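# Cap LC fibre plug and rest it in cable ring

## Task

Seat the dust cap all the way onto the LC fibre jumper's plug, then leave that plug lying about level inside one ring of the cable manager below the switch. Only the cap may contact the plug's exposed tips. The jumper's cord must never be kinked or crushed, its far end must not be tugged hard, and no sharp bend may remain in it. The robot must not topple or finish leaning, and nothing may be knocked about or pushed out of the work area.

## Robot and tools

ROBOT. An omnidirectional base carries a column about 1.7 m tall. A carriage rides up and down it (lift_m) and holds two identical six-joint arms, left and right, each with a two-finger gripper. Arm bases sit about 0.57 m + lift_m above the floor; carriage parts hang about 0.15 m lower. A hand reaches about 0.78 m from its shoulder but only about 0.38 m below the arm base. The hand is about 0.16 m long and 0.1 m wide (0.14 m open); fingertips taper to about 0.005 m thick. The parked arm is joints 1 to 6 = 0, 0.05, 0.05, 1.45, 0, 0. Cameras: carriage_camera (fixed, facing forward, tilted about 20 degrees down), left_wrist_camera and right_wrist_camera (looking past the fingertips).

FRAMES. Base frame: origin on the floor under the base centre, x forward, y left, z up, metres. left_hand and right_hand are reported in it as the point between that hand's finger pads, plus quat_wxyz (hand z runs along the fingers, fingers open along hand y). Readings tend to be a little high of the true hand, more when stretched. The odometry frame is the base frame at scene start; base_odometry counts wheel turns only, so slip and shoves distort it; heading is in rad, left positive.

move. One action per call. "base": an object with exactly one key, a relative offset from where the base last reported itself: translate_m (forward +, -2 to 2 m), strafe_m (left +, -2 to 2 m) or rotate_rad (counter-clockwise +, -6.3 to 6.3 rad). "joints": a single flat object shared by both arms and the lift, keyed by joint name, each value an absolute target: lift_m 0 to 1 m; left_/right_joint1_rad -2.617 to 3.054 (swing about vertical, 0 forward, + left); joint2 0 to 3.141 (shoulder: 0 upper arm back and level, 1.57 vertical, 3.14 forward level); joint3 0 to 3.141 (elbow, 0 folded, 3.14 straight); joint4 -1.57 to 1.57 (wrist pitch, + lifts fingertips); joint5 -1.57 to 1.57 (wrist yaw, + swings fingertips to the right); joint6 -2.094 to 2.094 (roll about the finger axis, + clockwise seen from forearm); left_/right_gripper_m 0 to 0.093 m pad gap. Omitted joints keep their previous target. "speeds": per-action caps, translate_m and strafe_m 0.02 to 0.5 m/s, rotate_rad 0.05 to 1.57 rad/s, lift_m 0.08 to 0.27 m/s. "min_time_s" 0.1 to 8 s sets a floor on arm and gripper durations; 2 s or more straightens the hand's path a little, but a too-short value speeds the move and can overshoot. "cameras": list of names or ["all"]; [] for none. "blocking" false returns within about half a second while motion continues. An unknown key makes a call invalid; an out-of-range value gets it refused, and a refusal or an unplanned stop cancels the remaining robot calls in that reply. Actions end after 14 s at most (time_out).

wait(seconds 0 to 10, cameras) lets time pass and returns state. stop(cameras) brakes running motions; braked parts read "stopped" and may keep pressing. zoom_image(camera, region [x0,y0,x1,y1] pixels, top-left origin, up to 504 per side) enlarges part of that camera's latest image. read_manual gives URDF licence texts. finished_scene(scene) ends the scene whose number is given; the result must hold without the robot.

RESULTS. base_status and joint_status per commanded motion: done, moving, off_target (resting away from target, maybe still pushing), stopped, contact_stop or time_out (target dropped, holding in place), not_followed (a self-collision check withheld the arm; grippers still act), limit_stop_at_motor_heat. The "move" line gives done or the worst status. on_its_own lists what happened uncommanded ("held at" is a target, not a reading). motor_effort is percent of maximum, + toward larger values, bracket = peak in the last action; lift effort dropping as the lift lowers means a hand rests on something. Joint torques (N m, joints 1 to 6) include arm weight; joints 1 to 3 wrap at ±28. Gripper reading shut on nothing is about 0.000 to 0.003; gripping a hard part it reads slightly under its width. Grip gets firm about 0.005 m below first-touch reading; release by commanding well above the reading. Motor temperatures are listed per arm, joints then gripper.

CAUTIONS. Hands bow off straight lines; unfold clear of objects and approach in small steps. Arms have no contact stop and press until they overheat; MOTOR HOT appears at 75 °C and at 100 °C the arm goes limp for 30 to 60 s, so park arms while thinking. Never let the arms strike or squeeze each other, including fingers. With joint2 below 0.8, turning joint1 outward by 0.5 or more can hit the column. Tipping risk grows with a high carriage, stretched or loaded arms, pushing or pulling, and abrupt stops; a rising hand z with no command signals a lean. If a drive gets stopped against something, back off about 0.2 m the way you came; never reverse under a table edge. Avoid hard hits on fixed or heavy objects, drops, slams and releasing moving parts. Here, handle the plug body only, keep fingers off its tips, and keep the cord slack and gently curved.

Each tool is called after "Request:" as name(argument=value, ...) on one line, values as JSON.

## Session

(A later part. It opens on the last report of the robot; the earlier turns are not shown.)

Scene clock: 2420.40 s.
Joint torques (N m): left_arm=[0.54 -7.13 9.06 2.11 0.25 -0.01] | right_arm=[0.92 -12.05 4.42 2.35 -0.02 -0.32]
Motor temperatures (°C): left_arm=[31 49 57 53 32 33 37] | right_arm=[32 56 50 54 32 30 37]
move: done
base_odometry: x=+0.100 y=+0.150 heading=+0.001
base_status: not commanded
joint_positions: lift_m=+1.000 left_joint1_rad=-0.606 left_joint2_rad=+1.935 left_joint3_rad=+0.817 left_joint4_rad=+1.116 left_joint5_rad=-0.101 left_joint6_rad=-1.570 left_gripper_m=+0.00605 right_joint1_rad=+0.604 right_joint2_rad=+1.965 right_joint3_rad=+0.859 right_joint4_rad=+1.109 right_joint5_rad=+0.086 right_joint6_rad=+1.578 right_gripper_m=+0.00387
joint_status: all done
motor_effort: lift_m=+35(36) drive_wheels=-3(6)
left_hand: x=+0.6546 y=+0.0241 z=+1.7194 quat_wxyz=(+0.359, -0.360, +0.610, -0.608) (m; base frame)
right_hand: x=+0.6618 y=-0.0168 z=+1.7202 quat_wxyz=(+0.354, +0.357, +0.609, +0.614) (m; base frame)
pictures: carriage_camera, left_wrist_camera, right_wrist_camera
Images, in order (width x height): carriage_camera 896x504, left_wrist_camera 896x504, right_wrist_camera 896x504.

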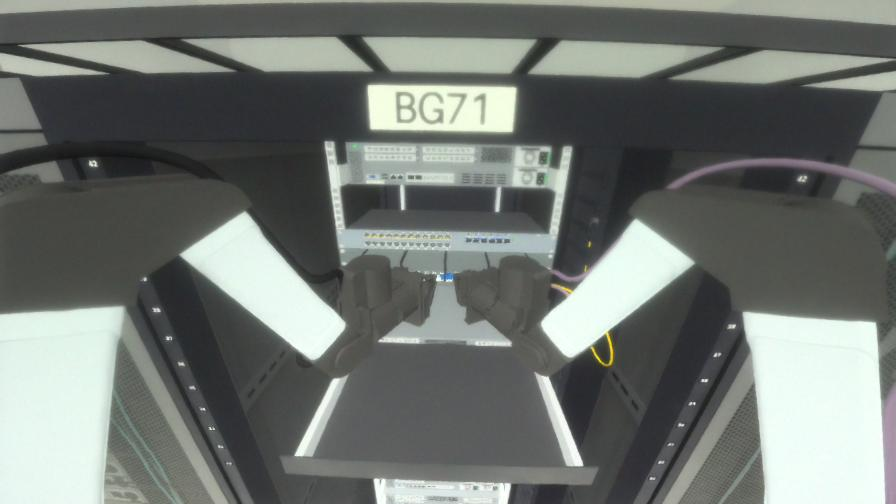

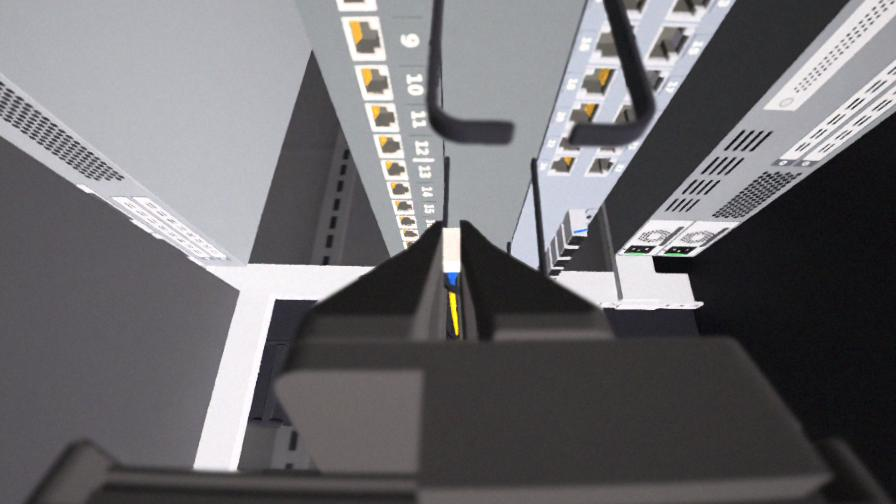

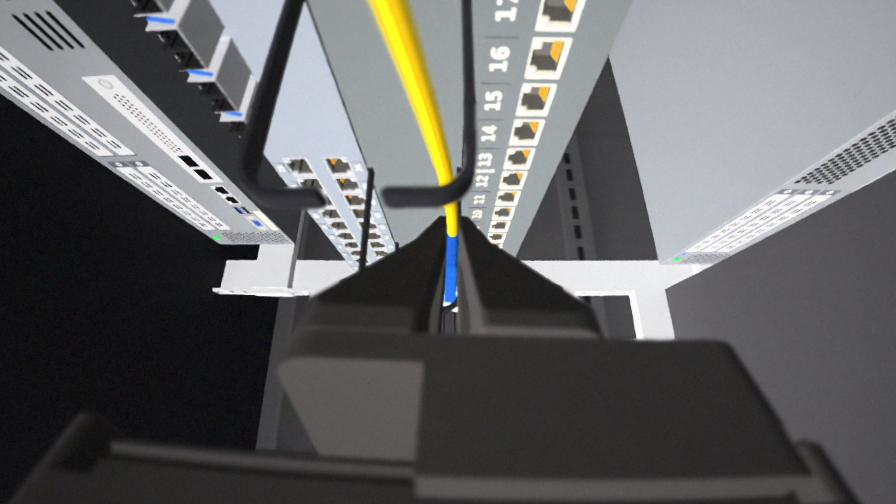

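Request:
move(joints={"right_joint1_rad": 0.714, "right_joint5_rad": -0.12, "left_joint1_rad": -0.71, "left_joint5_rad": 0.13}, min_time_s=3, cameras=["all"])

Request:
zoom_image(camera="carriage_camera", region=[425, 262, 471, 292])

Request:
zoom_image(camera="left_wrist_camera", region=[420, 210, 490, 350])

Request:
move(joints={"right_joint1_rad": 0.614, "right_joint5_rad": 0.085, "left_joint1_rad": -0.60, "left_joint5_rad": -0.08}, min_time_s=2, cameras=["all"])

Request:
zoom_image(camera="carriage_camera", region=[425, 262, 471, 292])

Request:
zoom_image(camera="left_wrist_camera", region=[420, 210, 490, 350])

Scene clock: 2435.70 s.
Joint torques (N m): left_arm=[-7.65 -7.17 9.07 2.12 2.06 -0.01] | right_arm=[9.55 -11.36 5.39 2.27 -2.43 -0.32]
Motor temperatures (°C): left_arm=[31 49 57 53 32 33 37] | right_arm=[32 57 50 54 33 30 37]
move: off_target
base_odometry: x=+0.100 y=+0.150 heading=+0.001
base_status: not commanded
joint_positions: lift_m=+1.000 left_joint1_rad=-0.614 left_joint2_rad=+1.935 left_joint3_rad=+0.817 left_joint4_rad=+1.116 left_joint5_rad=-0.087 left_joint6_rad=-1.570 left_gripper_m=+0.00605 right_joint1_rad=+0.618 right_joint2_rad=+1.959 right_joint3_rad=+0.848 right_joint4_rad=+1.115 right_joint5_rad=+0.110 right_joint6_rad=+1.578 right_gripper_m=+0.00387
joint_status: left_joint1_rad off_target (ended at -0.614, target -0.710); left_joint5_rad off_target (ended at -0.087, target +0.130); right_joint1_rad off_target (ended at +0.619, target +0.714); right_joint5_rad off_target (ended at +0.110, target -0.120)
motor_effort: lift_m=+35(36) drive_wheels=-3(7)
left_hand: x=+0.6509 y=+0.0182 z=+1.7194 quat_wxyz=(+0.352, -0.353, +0.614, -0.612) (m; base frame)
right_hand: x=+0.6577 y=-0.0157 z=+1.7200 quat_wxyz=(+0.357, +0.360, +0.607, +0.612) (m; base frame)
pictures: carriage_camera, left_wrist_camera, right_wrist_camera
Images, in order (width x height): carriage_camera 896x504, left_wrist_camera 896x504, right_wrist_camera 896x504.

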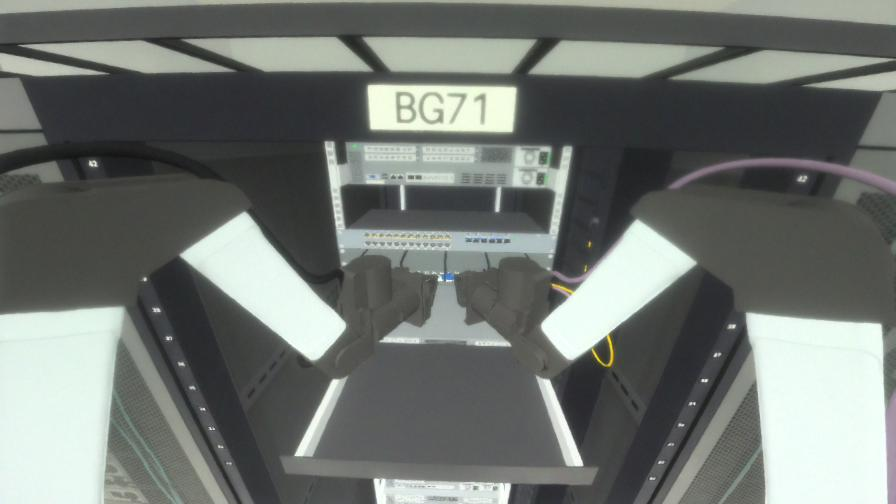

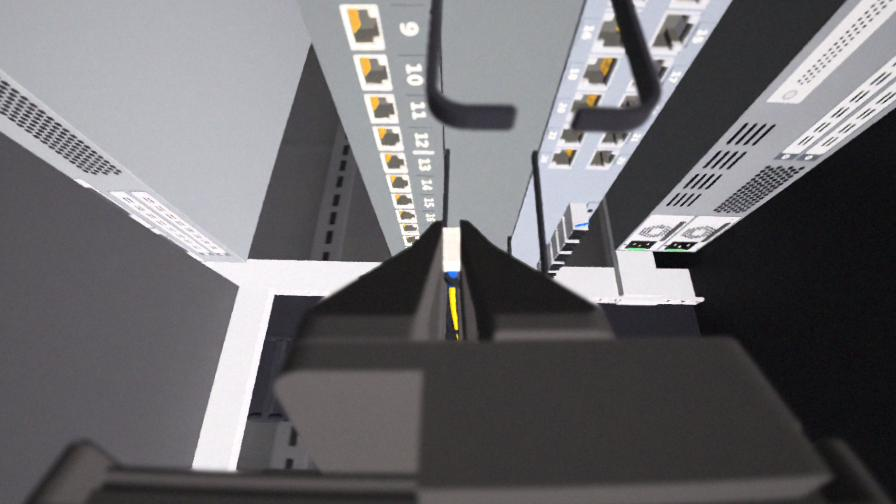

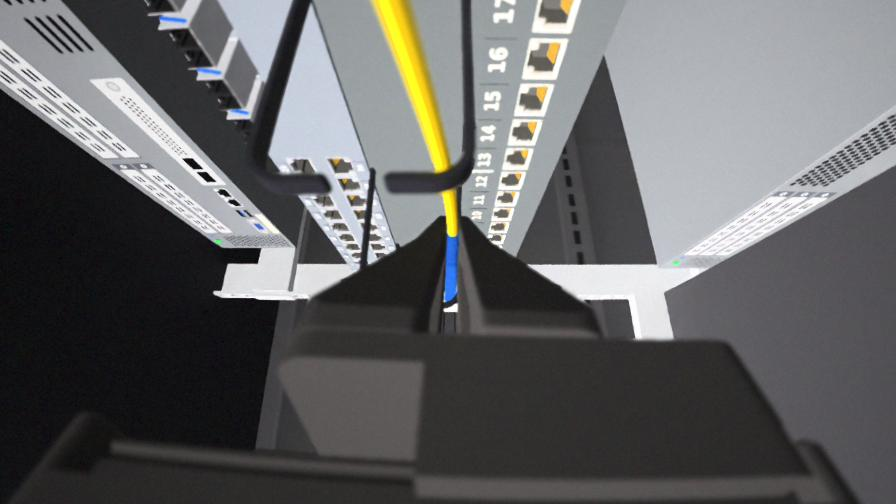

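Scaled by 10.957 from the camera's 896x504 image, which has a finer 1280x720 frame.

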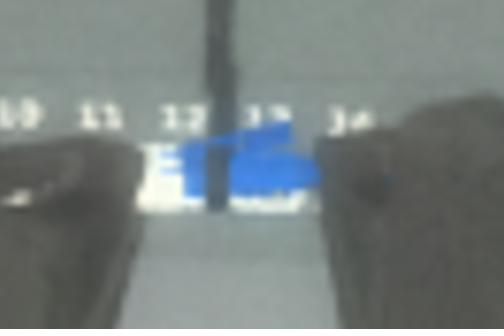

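Scaled by 3.600 from the camera's 896x504 image, which has a finer 1280x720 frame.

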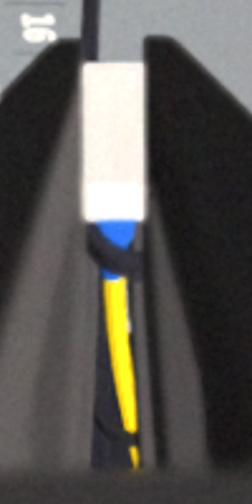

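Scene clock: 2438.00 s.
Joint torques (N m): left_arm=[0.61 -7.16 9.07 2.11 0.22 -0.01] | right_arm=[-0.06 -11.37 5.38 2.27 -0.33 -0.32]
Motor temperatures (°C): left_arm=[31 49 57 53 32 33 37] | right_arm=[32 56 50 54 33 30 37]
move: off_target
base_odometry: x=+0.100 y=+0.150 heading=+0.001
base_status: not commanded
joint_positions: lift_m=+1.000 left_joint1_rad=-0.607 left_joint2_rad=+1.935 left_joint3_rad=+0.817 left_joint4_rad=+1.116 left_joint5_rad=-0.098 left_joint6_rad=-1.570 left_gripper_m=+0.00605 right_joint1_rad=+0.614 right_joint2_rad=+1.959 right_joint3_rad=+0.848 right_joint4_rad=+1.115 right_joint5_rad=+0.116 right_joint6_rad=+1.578 right_gripper_m=+0.00387
joint_status: right_joint5_rad off_target (ended at +0.116, target +0.085); the others done
motor_effort: lift_m=+35(36) drive_wheels=-4(6)
left_hand: x=+0.6539 y=+0.0229 z=+1.7194 quat_wxyz=(+0.358, -0.358, +0.611, -0.609) (m; base frame)
right_hand: x=+0.6594 y=-0.0184 z=+1.7200 quat_wxyz=(+0.360, +0.363, +0.605, +0.610) (m; base frame)
pictures: carriage_camera, left_wrist_camera, right_wrist_camera
Images, in order (width x height): carriage_camera 896x504, left_wrist_camera 896x504, right_wrist_camera 896x504.

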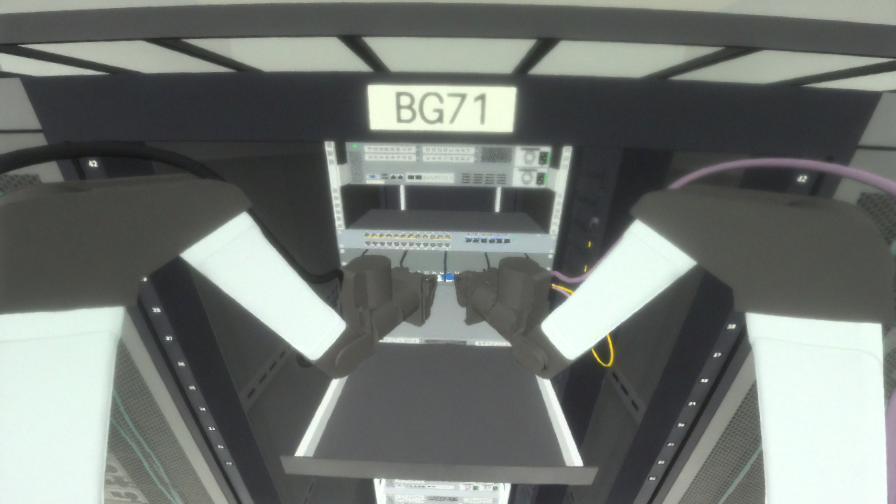

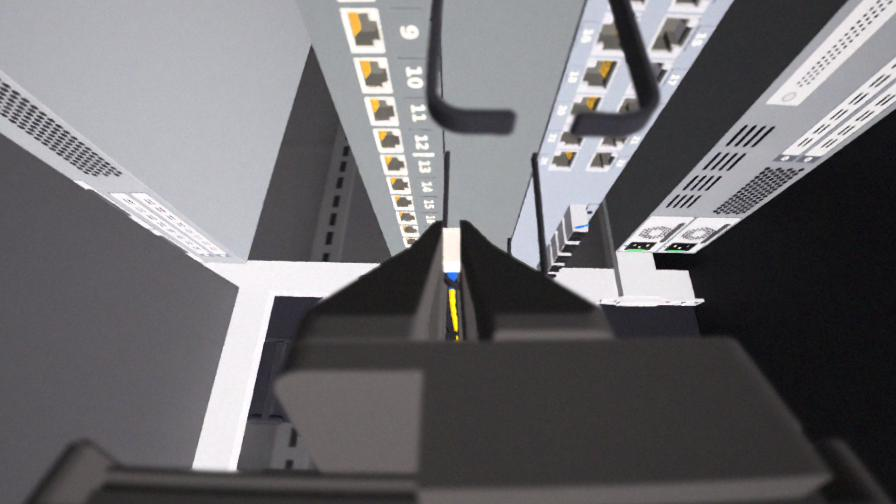

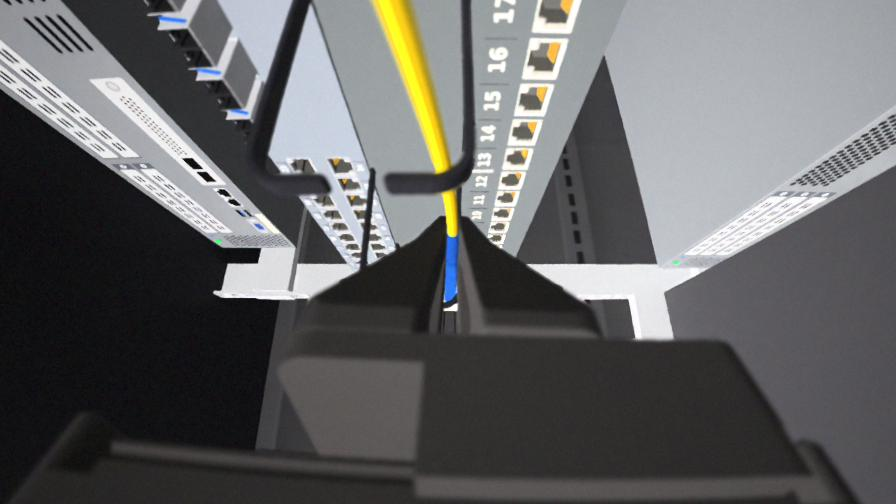

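Scaled by 10.957 from the camera's 896x504 image, which has a finer 1280x720 frame.

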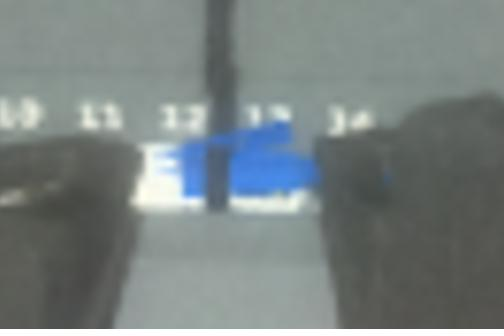

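Scaled by 3.600 from the camera's 896x504 image, which has a finer 1280x720 frame.

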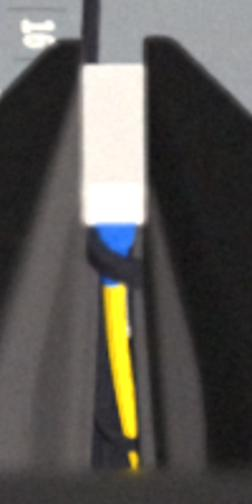

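Request:
move(joints={"right_joint1_rad": 0.734, "right_joint5_rad": -0.16, "left_joint1_rad": -0.73, "left_joint5_rad": 0.18}, min_time_s=2, cameras=[])

Request:
move(joints={"right_joint1_rad": 0.614, "right_joint5_rad": 0.10, "left_joint1_rad": -0.60, "left_joint5_rad": -0.09}, min_time_s=1.5, cameras=[])

Request:
move(joints={"right_joint1_rad": 0.734, "right_joint5_rad": -0.16, "left_joint1_rad": -0.73, "left_joint5_rad": 0.18}, min_time_s=2, cameras=["carriage_camera"])

Request:
zoom_image(camera="carriage_camera", region=[425, 262, 471, 292])

Request:
move(joints={"right_joint1_rad": 0.614, "right_joint5_rad": 0.10, "left_joint1_rad": -0.60, "left_joint5_rad": -0.09}, min_time_s=1.5, cameras=["all"])

Request:
zoom_image(camera="carriage_camera", region=[425, 262, 471, 292])

Request:
zoom_image(camera="left_wrist_camera", region=[420, 210, 490, 350])

Request:
zoom_image(camera="right_wrist_camera", region=[400, 210, 500, 350])

Scene clock: 2456.20 s.
Joint torques (N m): left_arm=[-9.28 -7.16 9.07 2.11 2.44 0] | right_arm=[11.28 -11.36 5.38 2.26 -2.93 -0.32]
Motor temperatures (°C): left_arm=[31 49 57 53 32 33 37] | right_arm=[32 55 50 52 33 30 37]
move: off_target
base_odometry: x=+0.100 y=+0.150 heading=+0.001
base_status: not commanded
joint_positions: lift_m=+1.000 left_joint1_rad=-0.614 left_joint2_rad=+1.935 left_joint3_rad=+0.817 left_joint4_rad=+1.116 left_joint5_rad=-0.081 left_joint6_rad=-1.570 left_gripper_m=+0.00605 right_joint1_rad=+0.621 right_joint2_rad=+1.959 right_joint3_rad=+0.848 right_joint4_rad=+1.115 right_joint5_rad=+0.116 right_joint6_rad=+1.578 right_gripper_m=+0.00387
joint_status: left_joint1_rad off_target (ended at -0.615, target -0.730); left_joint5_rad off_target (ended at -0.081, target +0.180); right_joint1_rad off_target (ended at +0.621, target +0.734); right_joint5_rad off_target (ended at +0.116, target -0.160)
motor_effort: lift_m=+35(36) drive_wheels=-2(5)
left_hand: x=+0.6503 y=+0.0172 z=+1.7194 quat_wxyz=(+0.350, -0.351, +0.615, -0.613) (m; base frame)
right_hand: x=+0.6573 y=-0.0152 z=+1.7200 quat_wxyz=(+0.357, +0.361, +0.607, +0.612) (m; base frame)
pictures: none
No camera images: "cameras" was empty.

Scene clock: 2458.00 s.
Joint torques (N m): left_arm=[0.61 -7.16 9.09 2.12 0.15 -0.01] | right_arm=[-0.27 -11.38 5.39 2.26 -0.26 -0.32]
Motor temperatures (°C): left_arm=[31 49 57 53 32 33 37] | right_arm=[32 55 50 52 33 30 37]
move: done
base_odometry: x=+0.100 y=+0.150 heading=+0.001
base_status: not commanded
joint_positions: lift_m=+1.000 left_joint1_rad=-0.607 left_joint2_rad=+1.935 left_joint3_rad=+0.817 left_joint4_rad=+1.116 left_joint5_rad=-0.100 left_joint6_rad=-1.570 left_gripper_m=+0.00605 right_joint1_rad=+0.616 right_joint2_rad=+1.959 right_joint3_rad=+0.848 right_joint4_rad=+1.115 right_joint5_rad=+0.124 right_joint6_rad=+1.578 right_gripper_m=+0.00387
joint_status: all done
motor_effort: lift_m=+35(36) drive_wheels=-1(6)
left_hand: x=+0.6541 y=+0.0232 z=+1.7194 quat_wxyz=(+0.358, -0.359, +0.610, -0.608) (m; base frame)
right_hand: x=+0.6594 y=-0.0186 z=+1.7200 quat_wxyz=(+0.361, +0.365, +0.604, +0.609) (m; base frame)
pictures: none
No camera images: "cameras" was empty.

Scene clock: 2460.30 s.
Joint torques (N m): left_arm=[-9.22 -7.15 9.06 2.11 2.47 -0.01] | right_arm=[11.26 -11.38 5.39 2.26 -2.92 -0.32]
Motor temperatures (°C): left_arm=[32 49 57 53 33 33 37] | right_arm=[33 55 50 51 34 30 37]
move: off_target
base_odometry: x=+0.100 y=+0.150 heading=+0.001
base_status: not commanded
joint_positions: lift_m=+1.000 left_joint1_rad=-0.615 left_joint2_rad=+1.935 left_joint3_rad=+0.817 left_joint4_rad=+1.116 left_joint5_rad=-0.083 left_joint6_rad=-1.570 left_gripper_m=+0.00605 right_joint1_rad=+0.621 right_joint2_rad=+1.959 right_joint3_rad=+0.848 right_joint4_rad=+1.115 right_joint5_rad=+0.116 right_joint6_rad=+1.578 right_gripper_m=+0.00387
joint_status: left_joint1_rad off_target (ended at -0.615, target -0.730); left_joint5_rad off_target (ended at -0.083, target +0.180); right_joint1_rad off_target (ended at +0.621, target +0.734); right_joint5_rad off_target (ended at +0.116, target -0.160)
motor_effort: lift_m=+35(36) drive_wheels=-1(7)
left_hand: x=+0.6503 y=+0.0172 z=+1.7194 quat_wxyz=(+0.351, -0.351, +0.615, -0.613) (m; base frame)
right_hand: x=+0.6573 y=-0.0152 z=+1.7200 quat_wxyz=(+0.357, +0.361, +0.607, +0.612) (m; base frame)
pictures: carriage_camera
Images, in order (width x height): carriage_camera 896x504.

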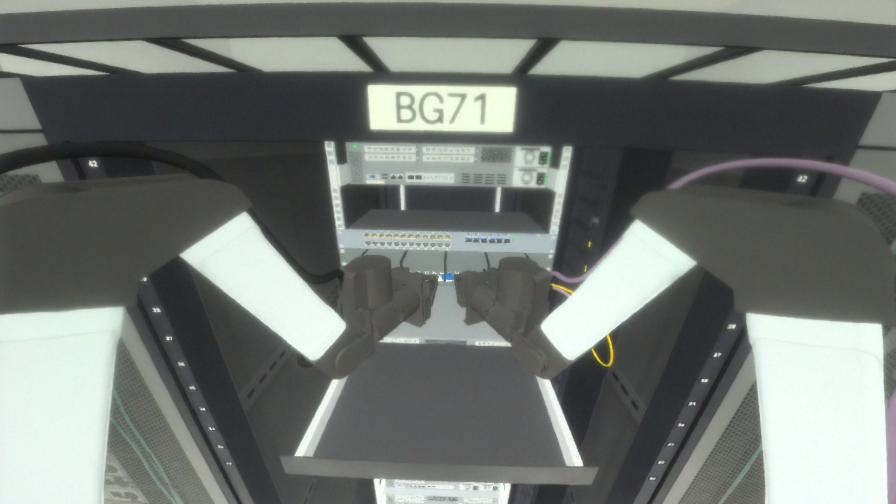

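Scaled by 10.957 from the camera's 896x504 image, which has a finer 1280x720 frame.

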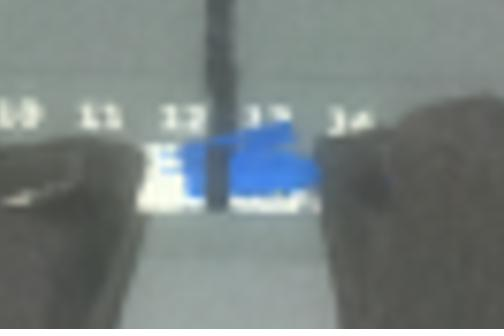

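Scene clock: 2462.10 s.
Joint torques (N m): left_arm=[0.62 -7.15 9.07 2.12 0.15 -0.01] | right_arm=[-0.31 -11.37 5.41 2.26 -0.25 -0.32]
Motor temperatures (°C): left_arm=[32 49 57 53 33 33 37] | right_arm=[33 55 49 51 34 30 37]
move: done
base_odometry: x=+0.100 y=+0.150 heading=+0.001
base_status: not commanded
joint_positions: lift_m=+1.000 left_joint1_rad=-0.607 left_joint2_rad=+1.935 left_joint3_rad=+0.817 left_joint4_rad=+1.116 left_joint5_rad=-0.101 left_joint6_rad=-1.570 left_gripper_m=+0.00605 right_joint1_rad=+0.616 right_joint2_rad=+1.959 right_joint3_rad=+0.848 right_joint4_rad=+1.115 right_joint5_rad=+0.124 right_joint6_rad=+1.578 right_gripper_m=+0.00387
joint_status: all done
motor_effort: lift_m=+35(36) drive_wheels=-2(6)
left_hand: x=+0.6542 y=+0.0234 z=+1.7194 quat_wxyz=(+0.359, -0.359, +0.610, -0.608) (m; base frame)
right_hand: x=+0.6594 y=-0.0186 z=+1.7200 quat_wxyz=(+0.361, +0.365, +0.604, +0.609) (m; base frame)
pictures: carriage_camera, left_wrist_camera, right_wrist_camera
Images, in order (width x height): carriage_camera 896x504, left_wrist_camera 896x504, right_wrist_camera 896x504.

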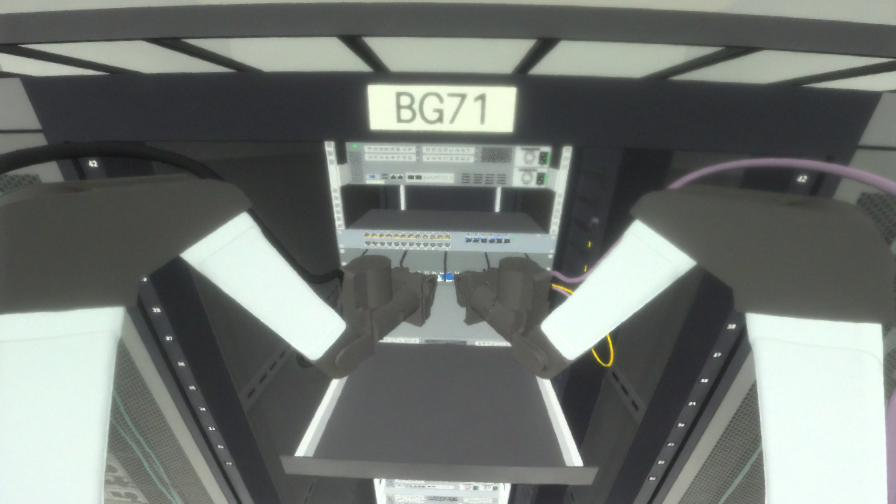

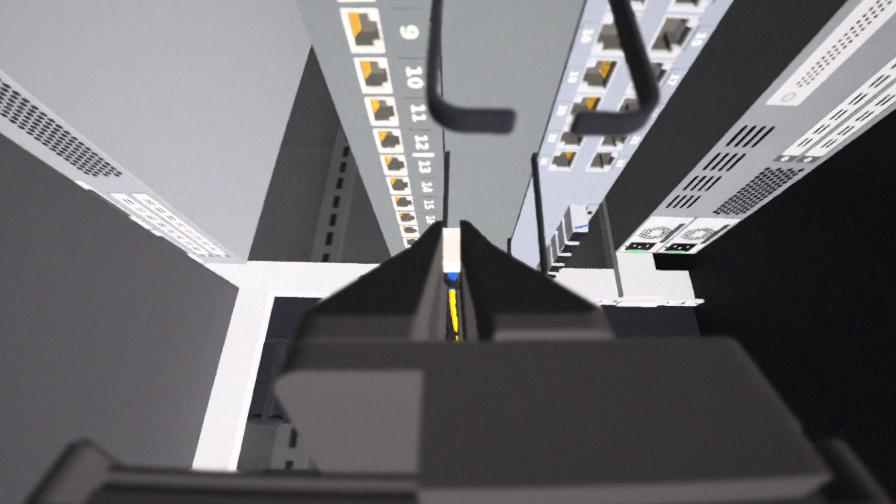

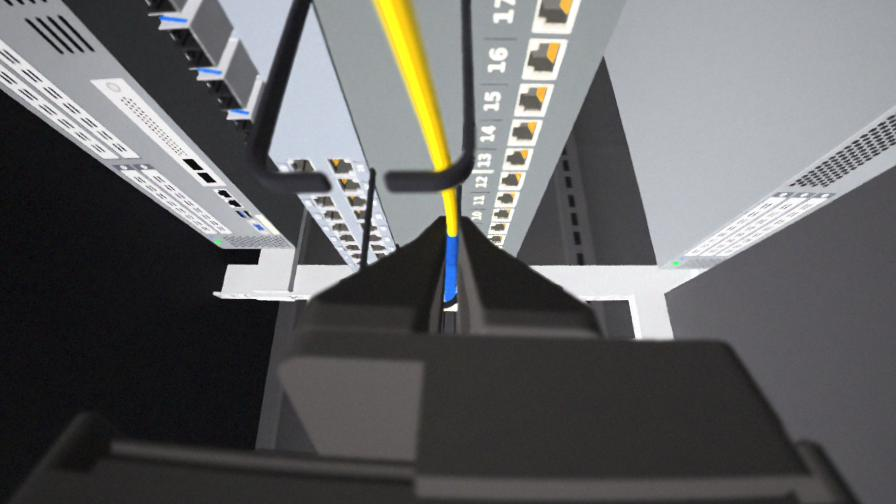

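Scaled by 10.957 from the camera's 896x504 image, which has a finer 1280x720 frame.

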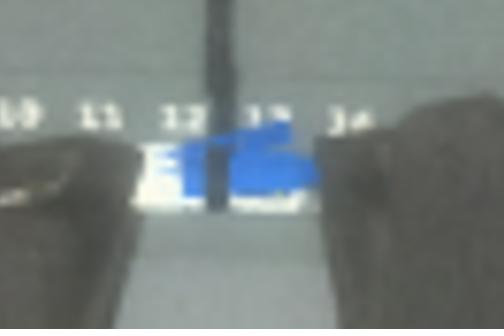

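Scaled by 3.600 from the camera's 896x504 image, which has a finer 1280x720 frame.

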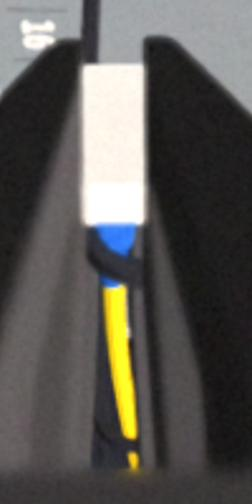

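Scaled by 3.600 from the camera's 896x504 image, which has a finer 1280x720 frame.

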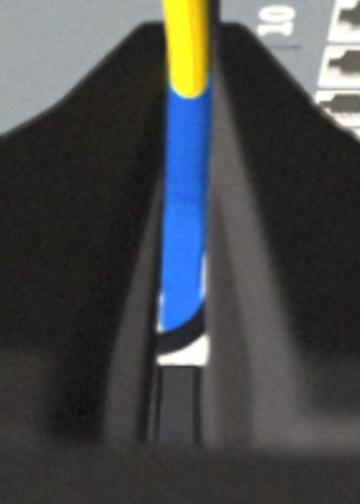

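Request:
move(joints={"left_gripper_m": 0.028}, min_time_s=2, cameras=["all"])

Request:
zoom_image(camera="carriage_camera", region=[425, 262, 471, 292])

Request:
zoom_image(camera="left_wrist_camera", region=[400, 190, 500, 350])

Request:
zoom_image(camera="right_wrist_camera", region=[400, 210, 500, 350])

Scene clock: 2488.93 s.
Joint torques (N m): left_arm=[0.61 -7.15 9.07 2.11 0.16 0] | right_arm=[-0.28 -11.4 5.38 2.26 -0.22 -0.32]
Motor temperatures (°C): left_arm=[31 49 57 53 32 33 36] | right_arm=[32 55 49 50 33 30 37]
move: done
base_odometry: x=+0.100 y=+0.150 heading=+0.001
base_status: not commanded
joint_positions: lift_m=+1.000 left_joint1_rad=-0.607 left_joint2_rad=+1.935 left_joint3_rad=+0.817 left_joint4_rad=+1.116 left_joint5_rad=-0.101 left_joint6_rad=-1.570 left_gripper_m=+0.02789 right_joint1_rad=+0.616 right_joint2_rad=+1.959 right_joint3_rad=+0.848 right_joint4_rad=+1.115 right_joint5_rad=+0.121 right_joint6_rad=+1.578 right_gripper_m=+0.00387
joint_status: all done
motor_effort: lift_m=+35(36) drive_wheels=-3(7)
left_hand: x=+0.6542 y=+0.0234 z=+1.7194 quat_wxyz=(+0.359, -0.359, +0.610, -0.608) (m; base frame)
right_hand: x=+0.6591 y=-0.0181 z=+1.7200 quat_wxyz=(+0.360, +0.364, +0.605, +0.610) (m; base frame)
pictures: carriage_camera, left_wrist_camera, right_wrist_camera
Images, in order (width x height): carriage_camera 896x504, left_wrist_camera 896x504, right_wrist_camera 896x504.

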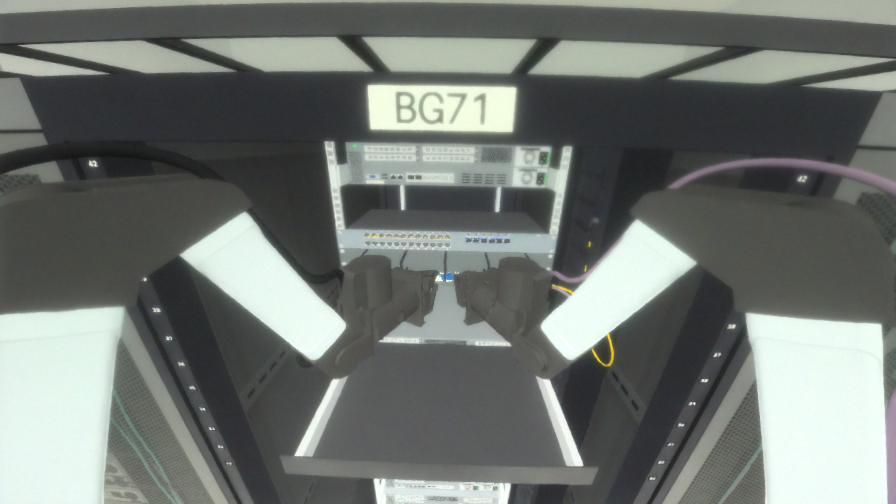

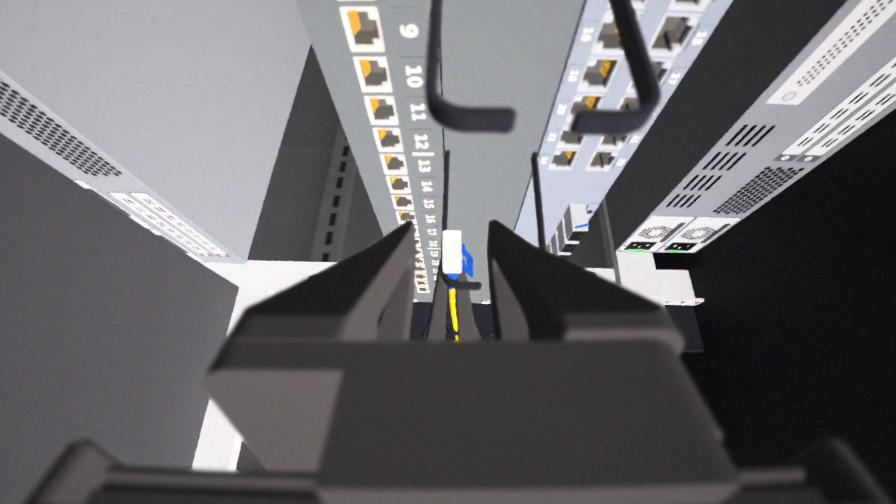

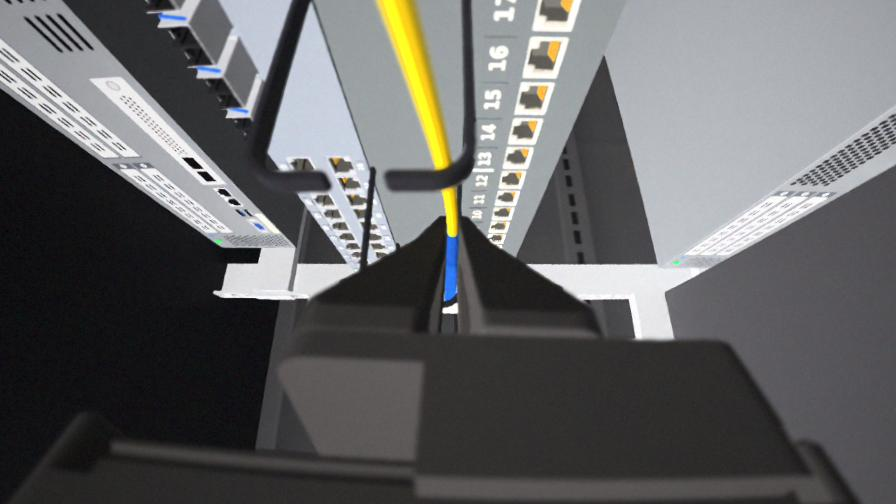

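Scaled by 10.957 from the camera's 896x504 image, which has a finer 1280x720 frame.

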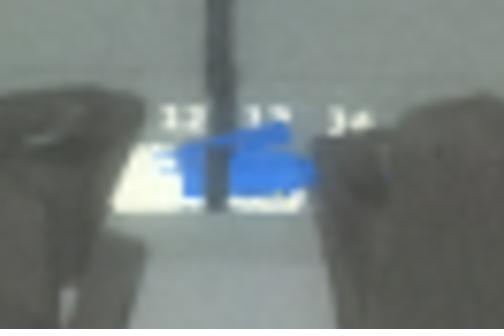

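Scaled by 3.150 from the camera's 896x504 image, which has a finer 1280x720 frame.

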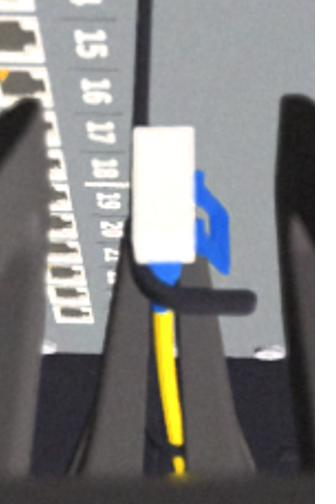

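Scaled by 3.600 from the camera's 896x504 image, which has a finer 1280x720 frame.

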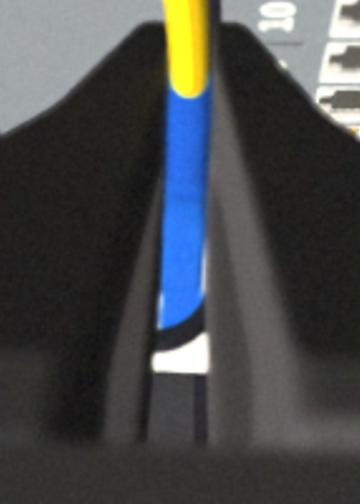

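Request:
move(joints={"left_joint1_rad": -0.632, "left_joint2_rad": 1.767, "left_joint3_rad": 0.594, "left_joint4_rad": 1.207, "left_joint5_rad": -0.131}, min_time_s=3, cameras=["all"])

Request:
zoom_image(camera="carriage_camera", region=[425, 262, 471, 292])

Request:
zoom_image(camera="left_wrist_camera", region=[400, 150, 500, 310])

Scene clock: 2499.93 s.
Joint torques (N m): left_arm=[-0.59 -9.65 4.82 2.3 -0.07 -0.01] | right_arm=[-0.29 -11.37 5.41 2.26 -0.2 -0.32]
Motor temperatures (°C): left_arm=[31 50 57 53 31 33 36] | right_arm=[32 55 49 50 33 30 37]
move: done
base_odometry: x=+0.100 y=+0.150 heading=+0.001
base_status: not commanded
joint_positions: lift_m=+1.000 left_joint1_rad=-0.624 left_joint2_rad=+1.800 left_joint3_rad=+0.609 left_joint4_rad=+1.191 left_joint5_rad=-0.117 left_joint6_rad=-1.570 left_gripper_m=+0.02790 right_joint1_rad=+0.616 right_joint2_rad=+1.959 right_joint3_rad=+0.848 right_joint4_rad=+1.115 right_joint5_rad=+0.119 right_joint6_rad=+1.578 right_gripper_m=+0.00387
joint_status: all done
motor_effort: lift_m=+35(36) drive_wheels=+0(6)
left_hand: x=+0.6114 y=+0.0471 z=+1.7191 quat_wxyz=(+0.359, -0.359, +0.610, -0.609) (m; base frame)
right_hand: x=+0.6589 y=-0.0178 z=+1.7200 quat_wxyz=(+0.360, +0.363, +0.605, +0.610) (m; base frame)
pictures: carriage_camera, left_wrist_camera, right_wrist_camera
Images, in order (width x height): carriage_camera 896x504, left_wrist_camera 896x504, right_wrist_camera 896x504.

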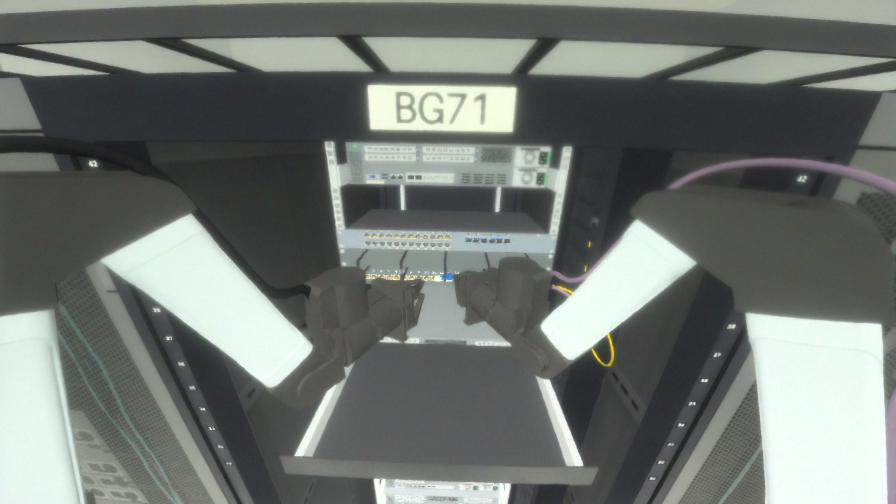

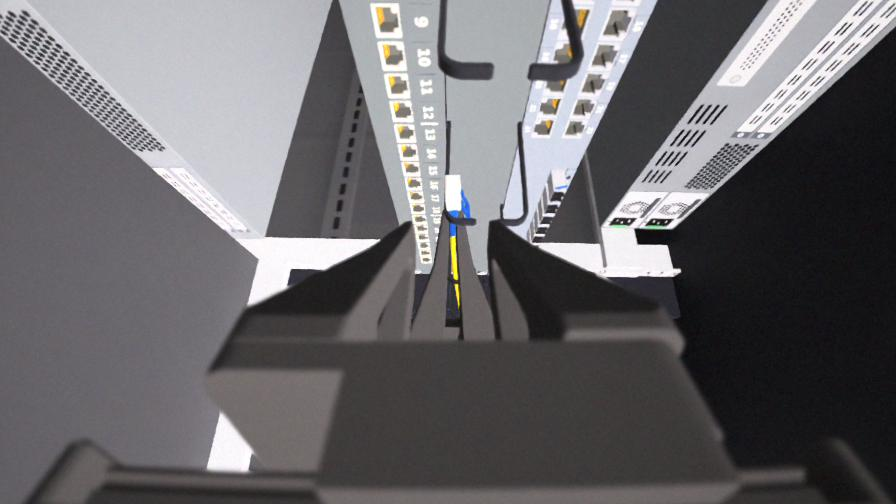

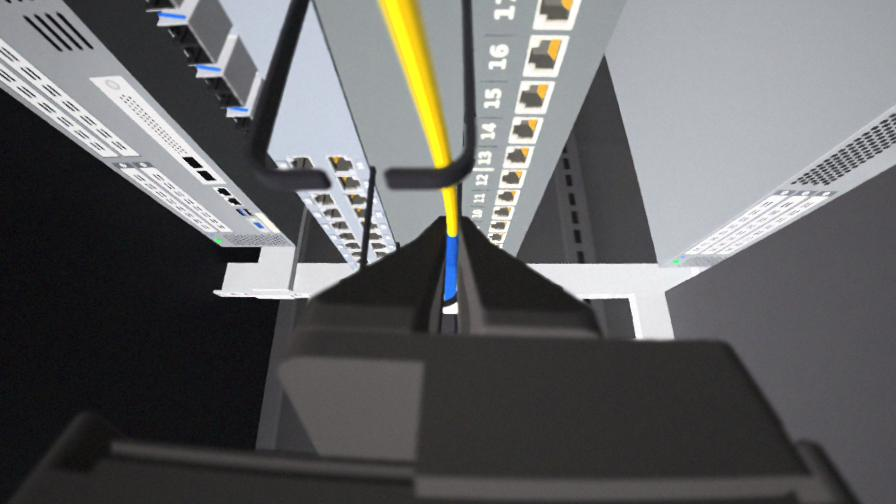

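Scaled by 10.957 from the camera's 896x504 image, which has a finer 1280x720 frame.

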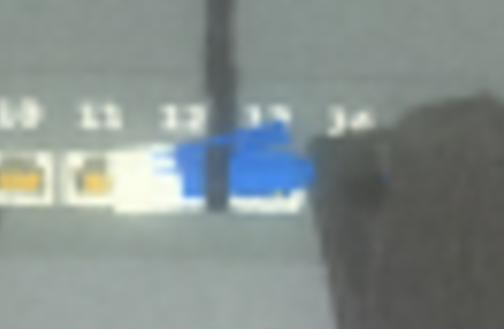

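Scaled by 3.150 from the camera's 896x504 image, which has a finer 1280x720 frame.

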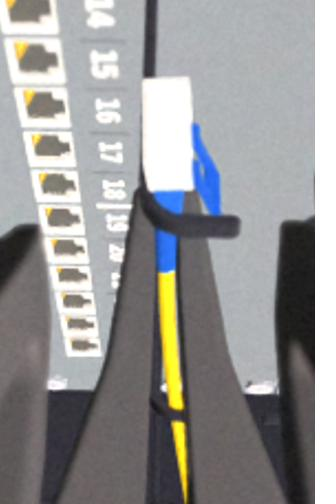

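Request:
move(joints={"right_gripper_m": 0.012}, min_time_s=2.5, cameras=["all"])

Request:
zoom_image(camera="carriage_camera", region=[425, 262, 471, 292])

Request:
zoom_image(camera="left_wrist_camera", region=[400, 150, 500, 310])

Request:
zoom_image(camera="right_wrist_camera", region=[400, 180, 500, 340])

Scene clock: 2518.83 s.
Joint torques (N m): left_arm=[-0.64 -9.65 4.83 2.3 -0.08 -0.01] | right_arm=[-0.28 -11.38 5.37 2.42 -0.1 -0.32]
Motor temperatures (°C): left_arm=[31 51 55 52 31 33 35] | right_arm=[32 55 49 50 32 30 36]
move: done
base_odometry: x=+0.100 y=+0.150 heading=+0.001
base_status: not commanded
joint_positions: lift_m=+1.000 left_joint1_rad=-0.624 left_joint2_rad=+1.800 left_joint3_rad=+0.609 left_joint4_rad=+1.191 left_joint5_rad=-0.118 left_joint6_rad=-1.570 left_gripper_m=+0.02790 right_joint1_rad=+0.616 right_joint2_rad=+1.959 right_joint3_rad=+0.848 right_joint4_rad=+1.103 right_joint5_rad=+0.110 right_joint6_rad=+1.578 right_gripper_m=+0.01188
joint_status: all done
motor_effort: lift_m=+35(36) drive_wheels=-3(9)
left_hand: x=+0.6114 y=+0.0472 z=+1.7191 quat_wxyz=(+0.359, -0.359, +0.609, -0.609) (m; base frame)
right_hand: x=+0.6582 y=-0.0164 z=+1.7170 quat_wxyz=(+0.355, +0.362, +0.611, +0.608) (m; base frame)
pictures: carriage_camera, left_wrist_camera, right_wrist_camera
Images, in order (width x height): carriage_camera 896x504, left_wrist_camera 896x504, right_wrist_camera 896x504.

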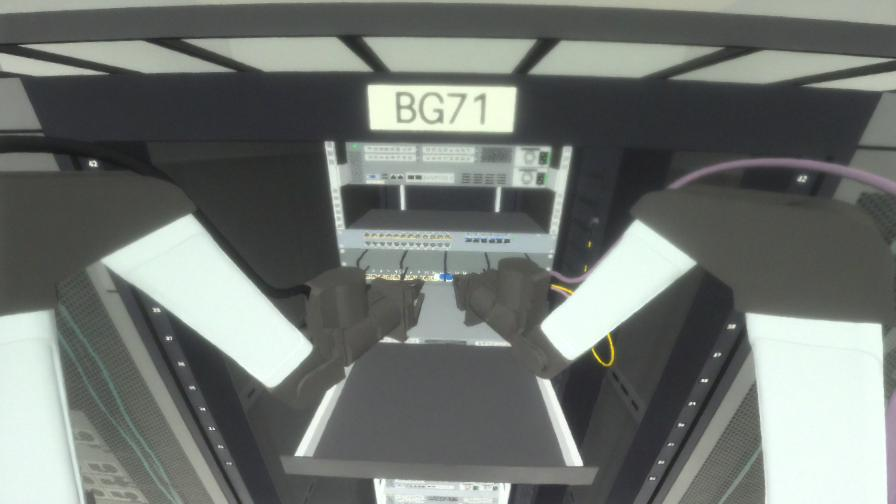

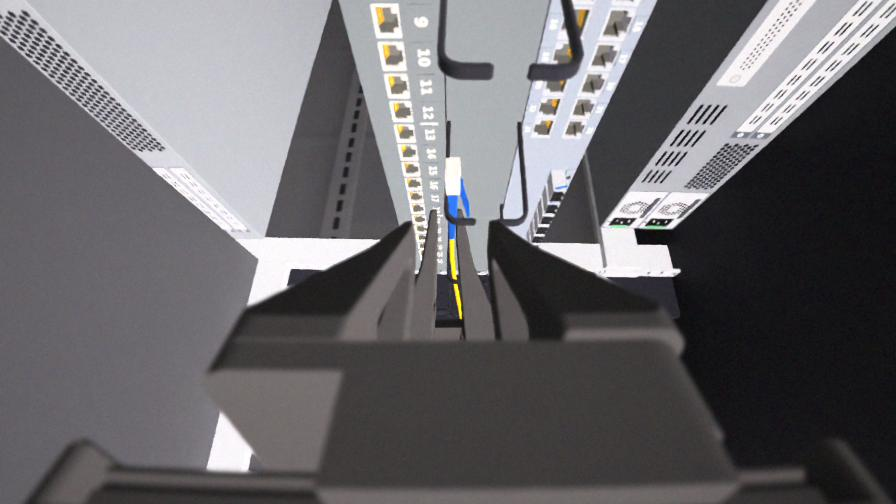

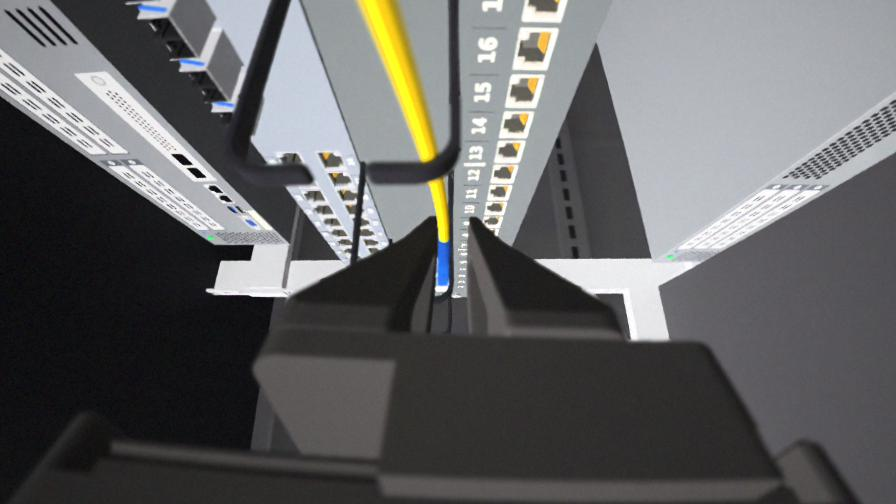

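Scaled by 10.957 from the camera's 896x504 image, which has a finer 1280x720 frame.

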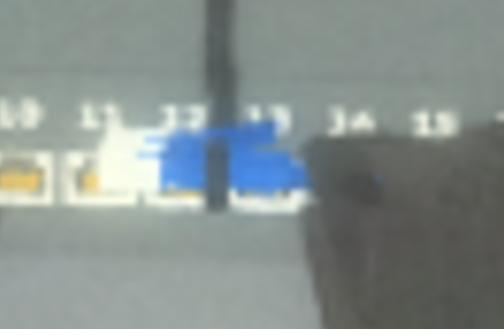

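Scaled by 3.150 from the camera's 896x504 image, which has a finer 1280x720 frame.

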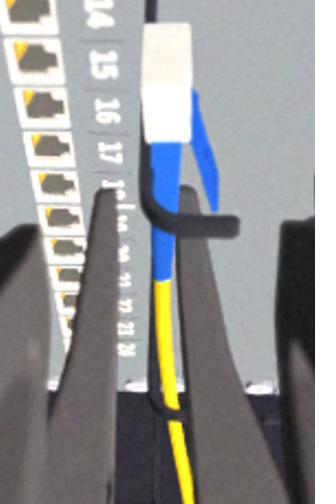

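Scaled by 3.150 from the camera's 896x504 image, which has a finer 1280x720 frame.

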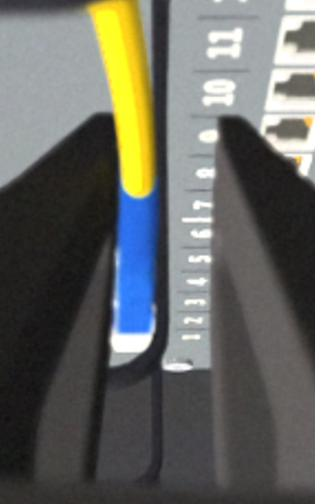

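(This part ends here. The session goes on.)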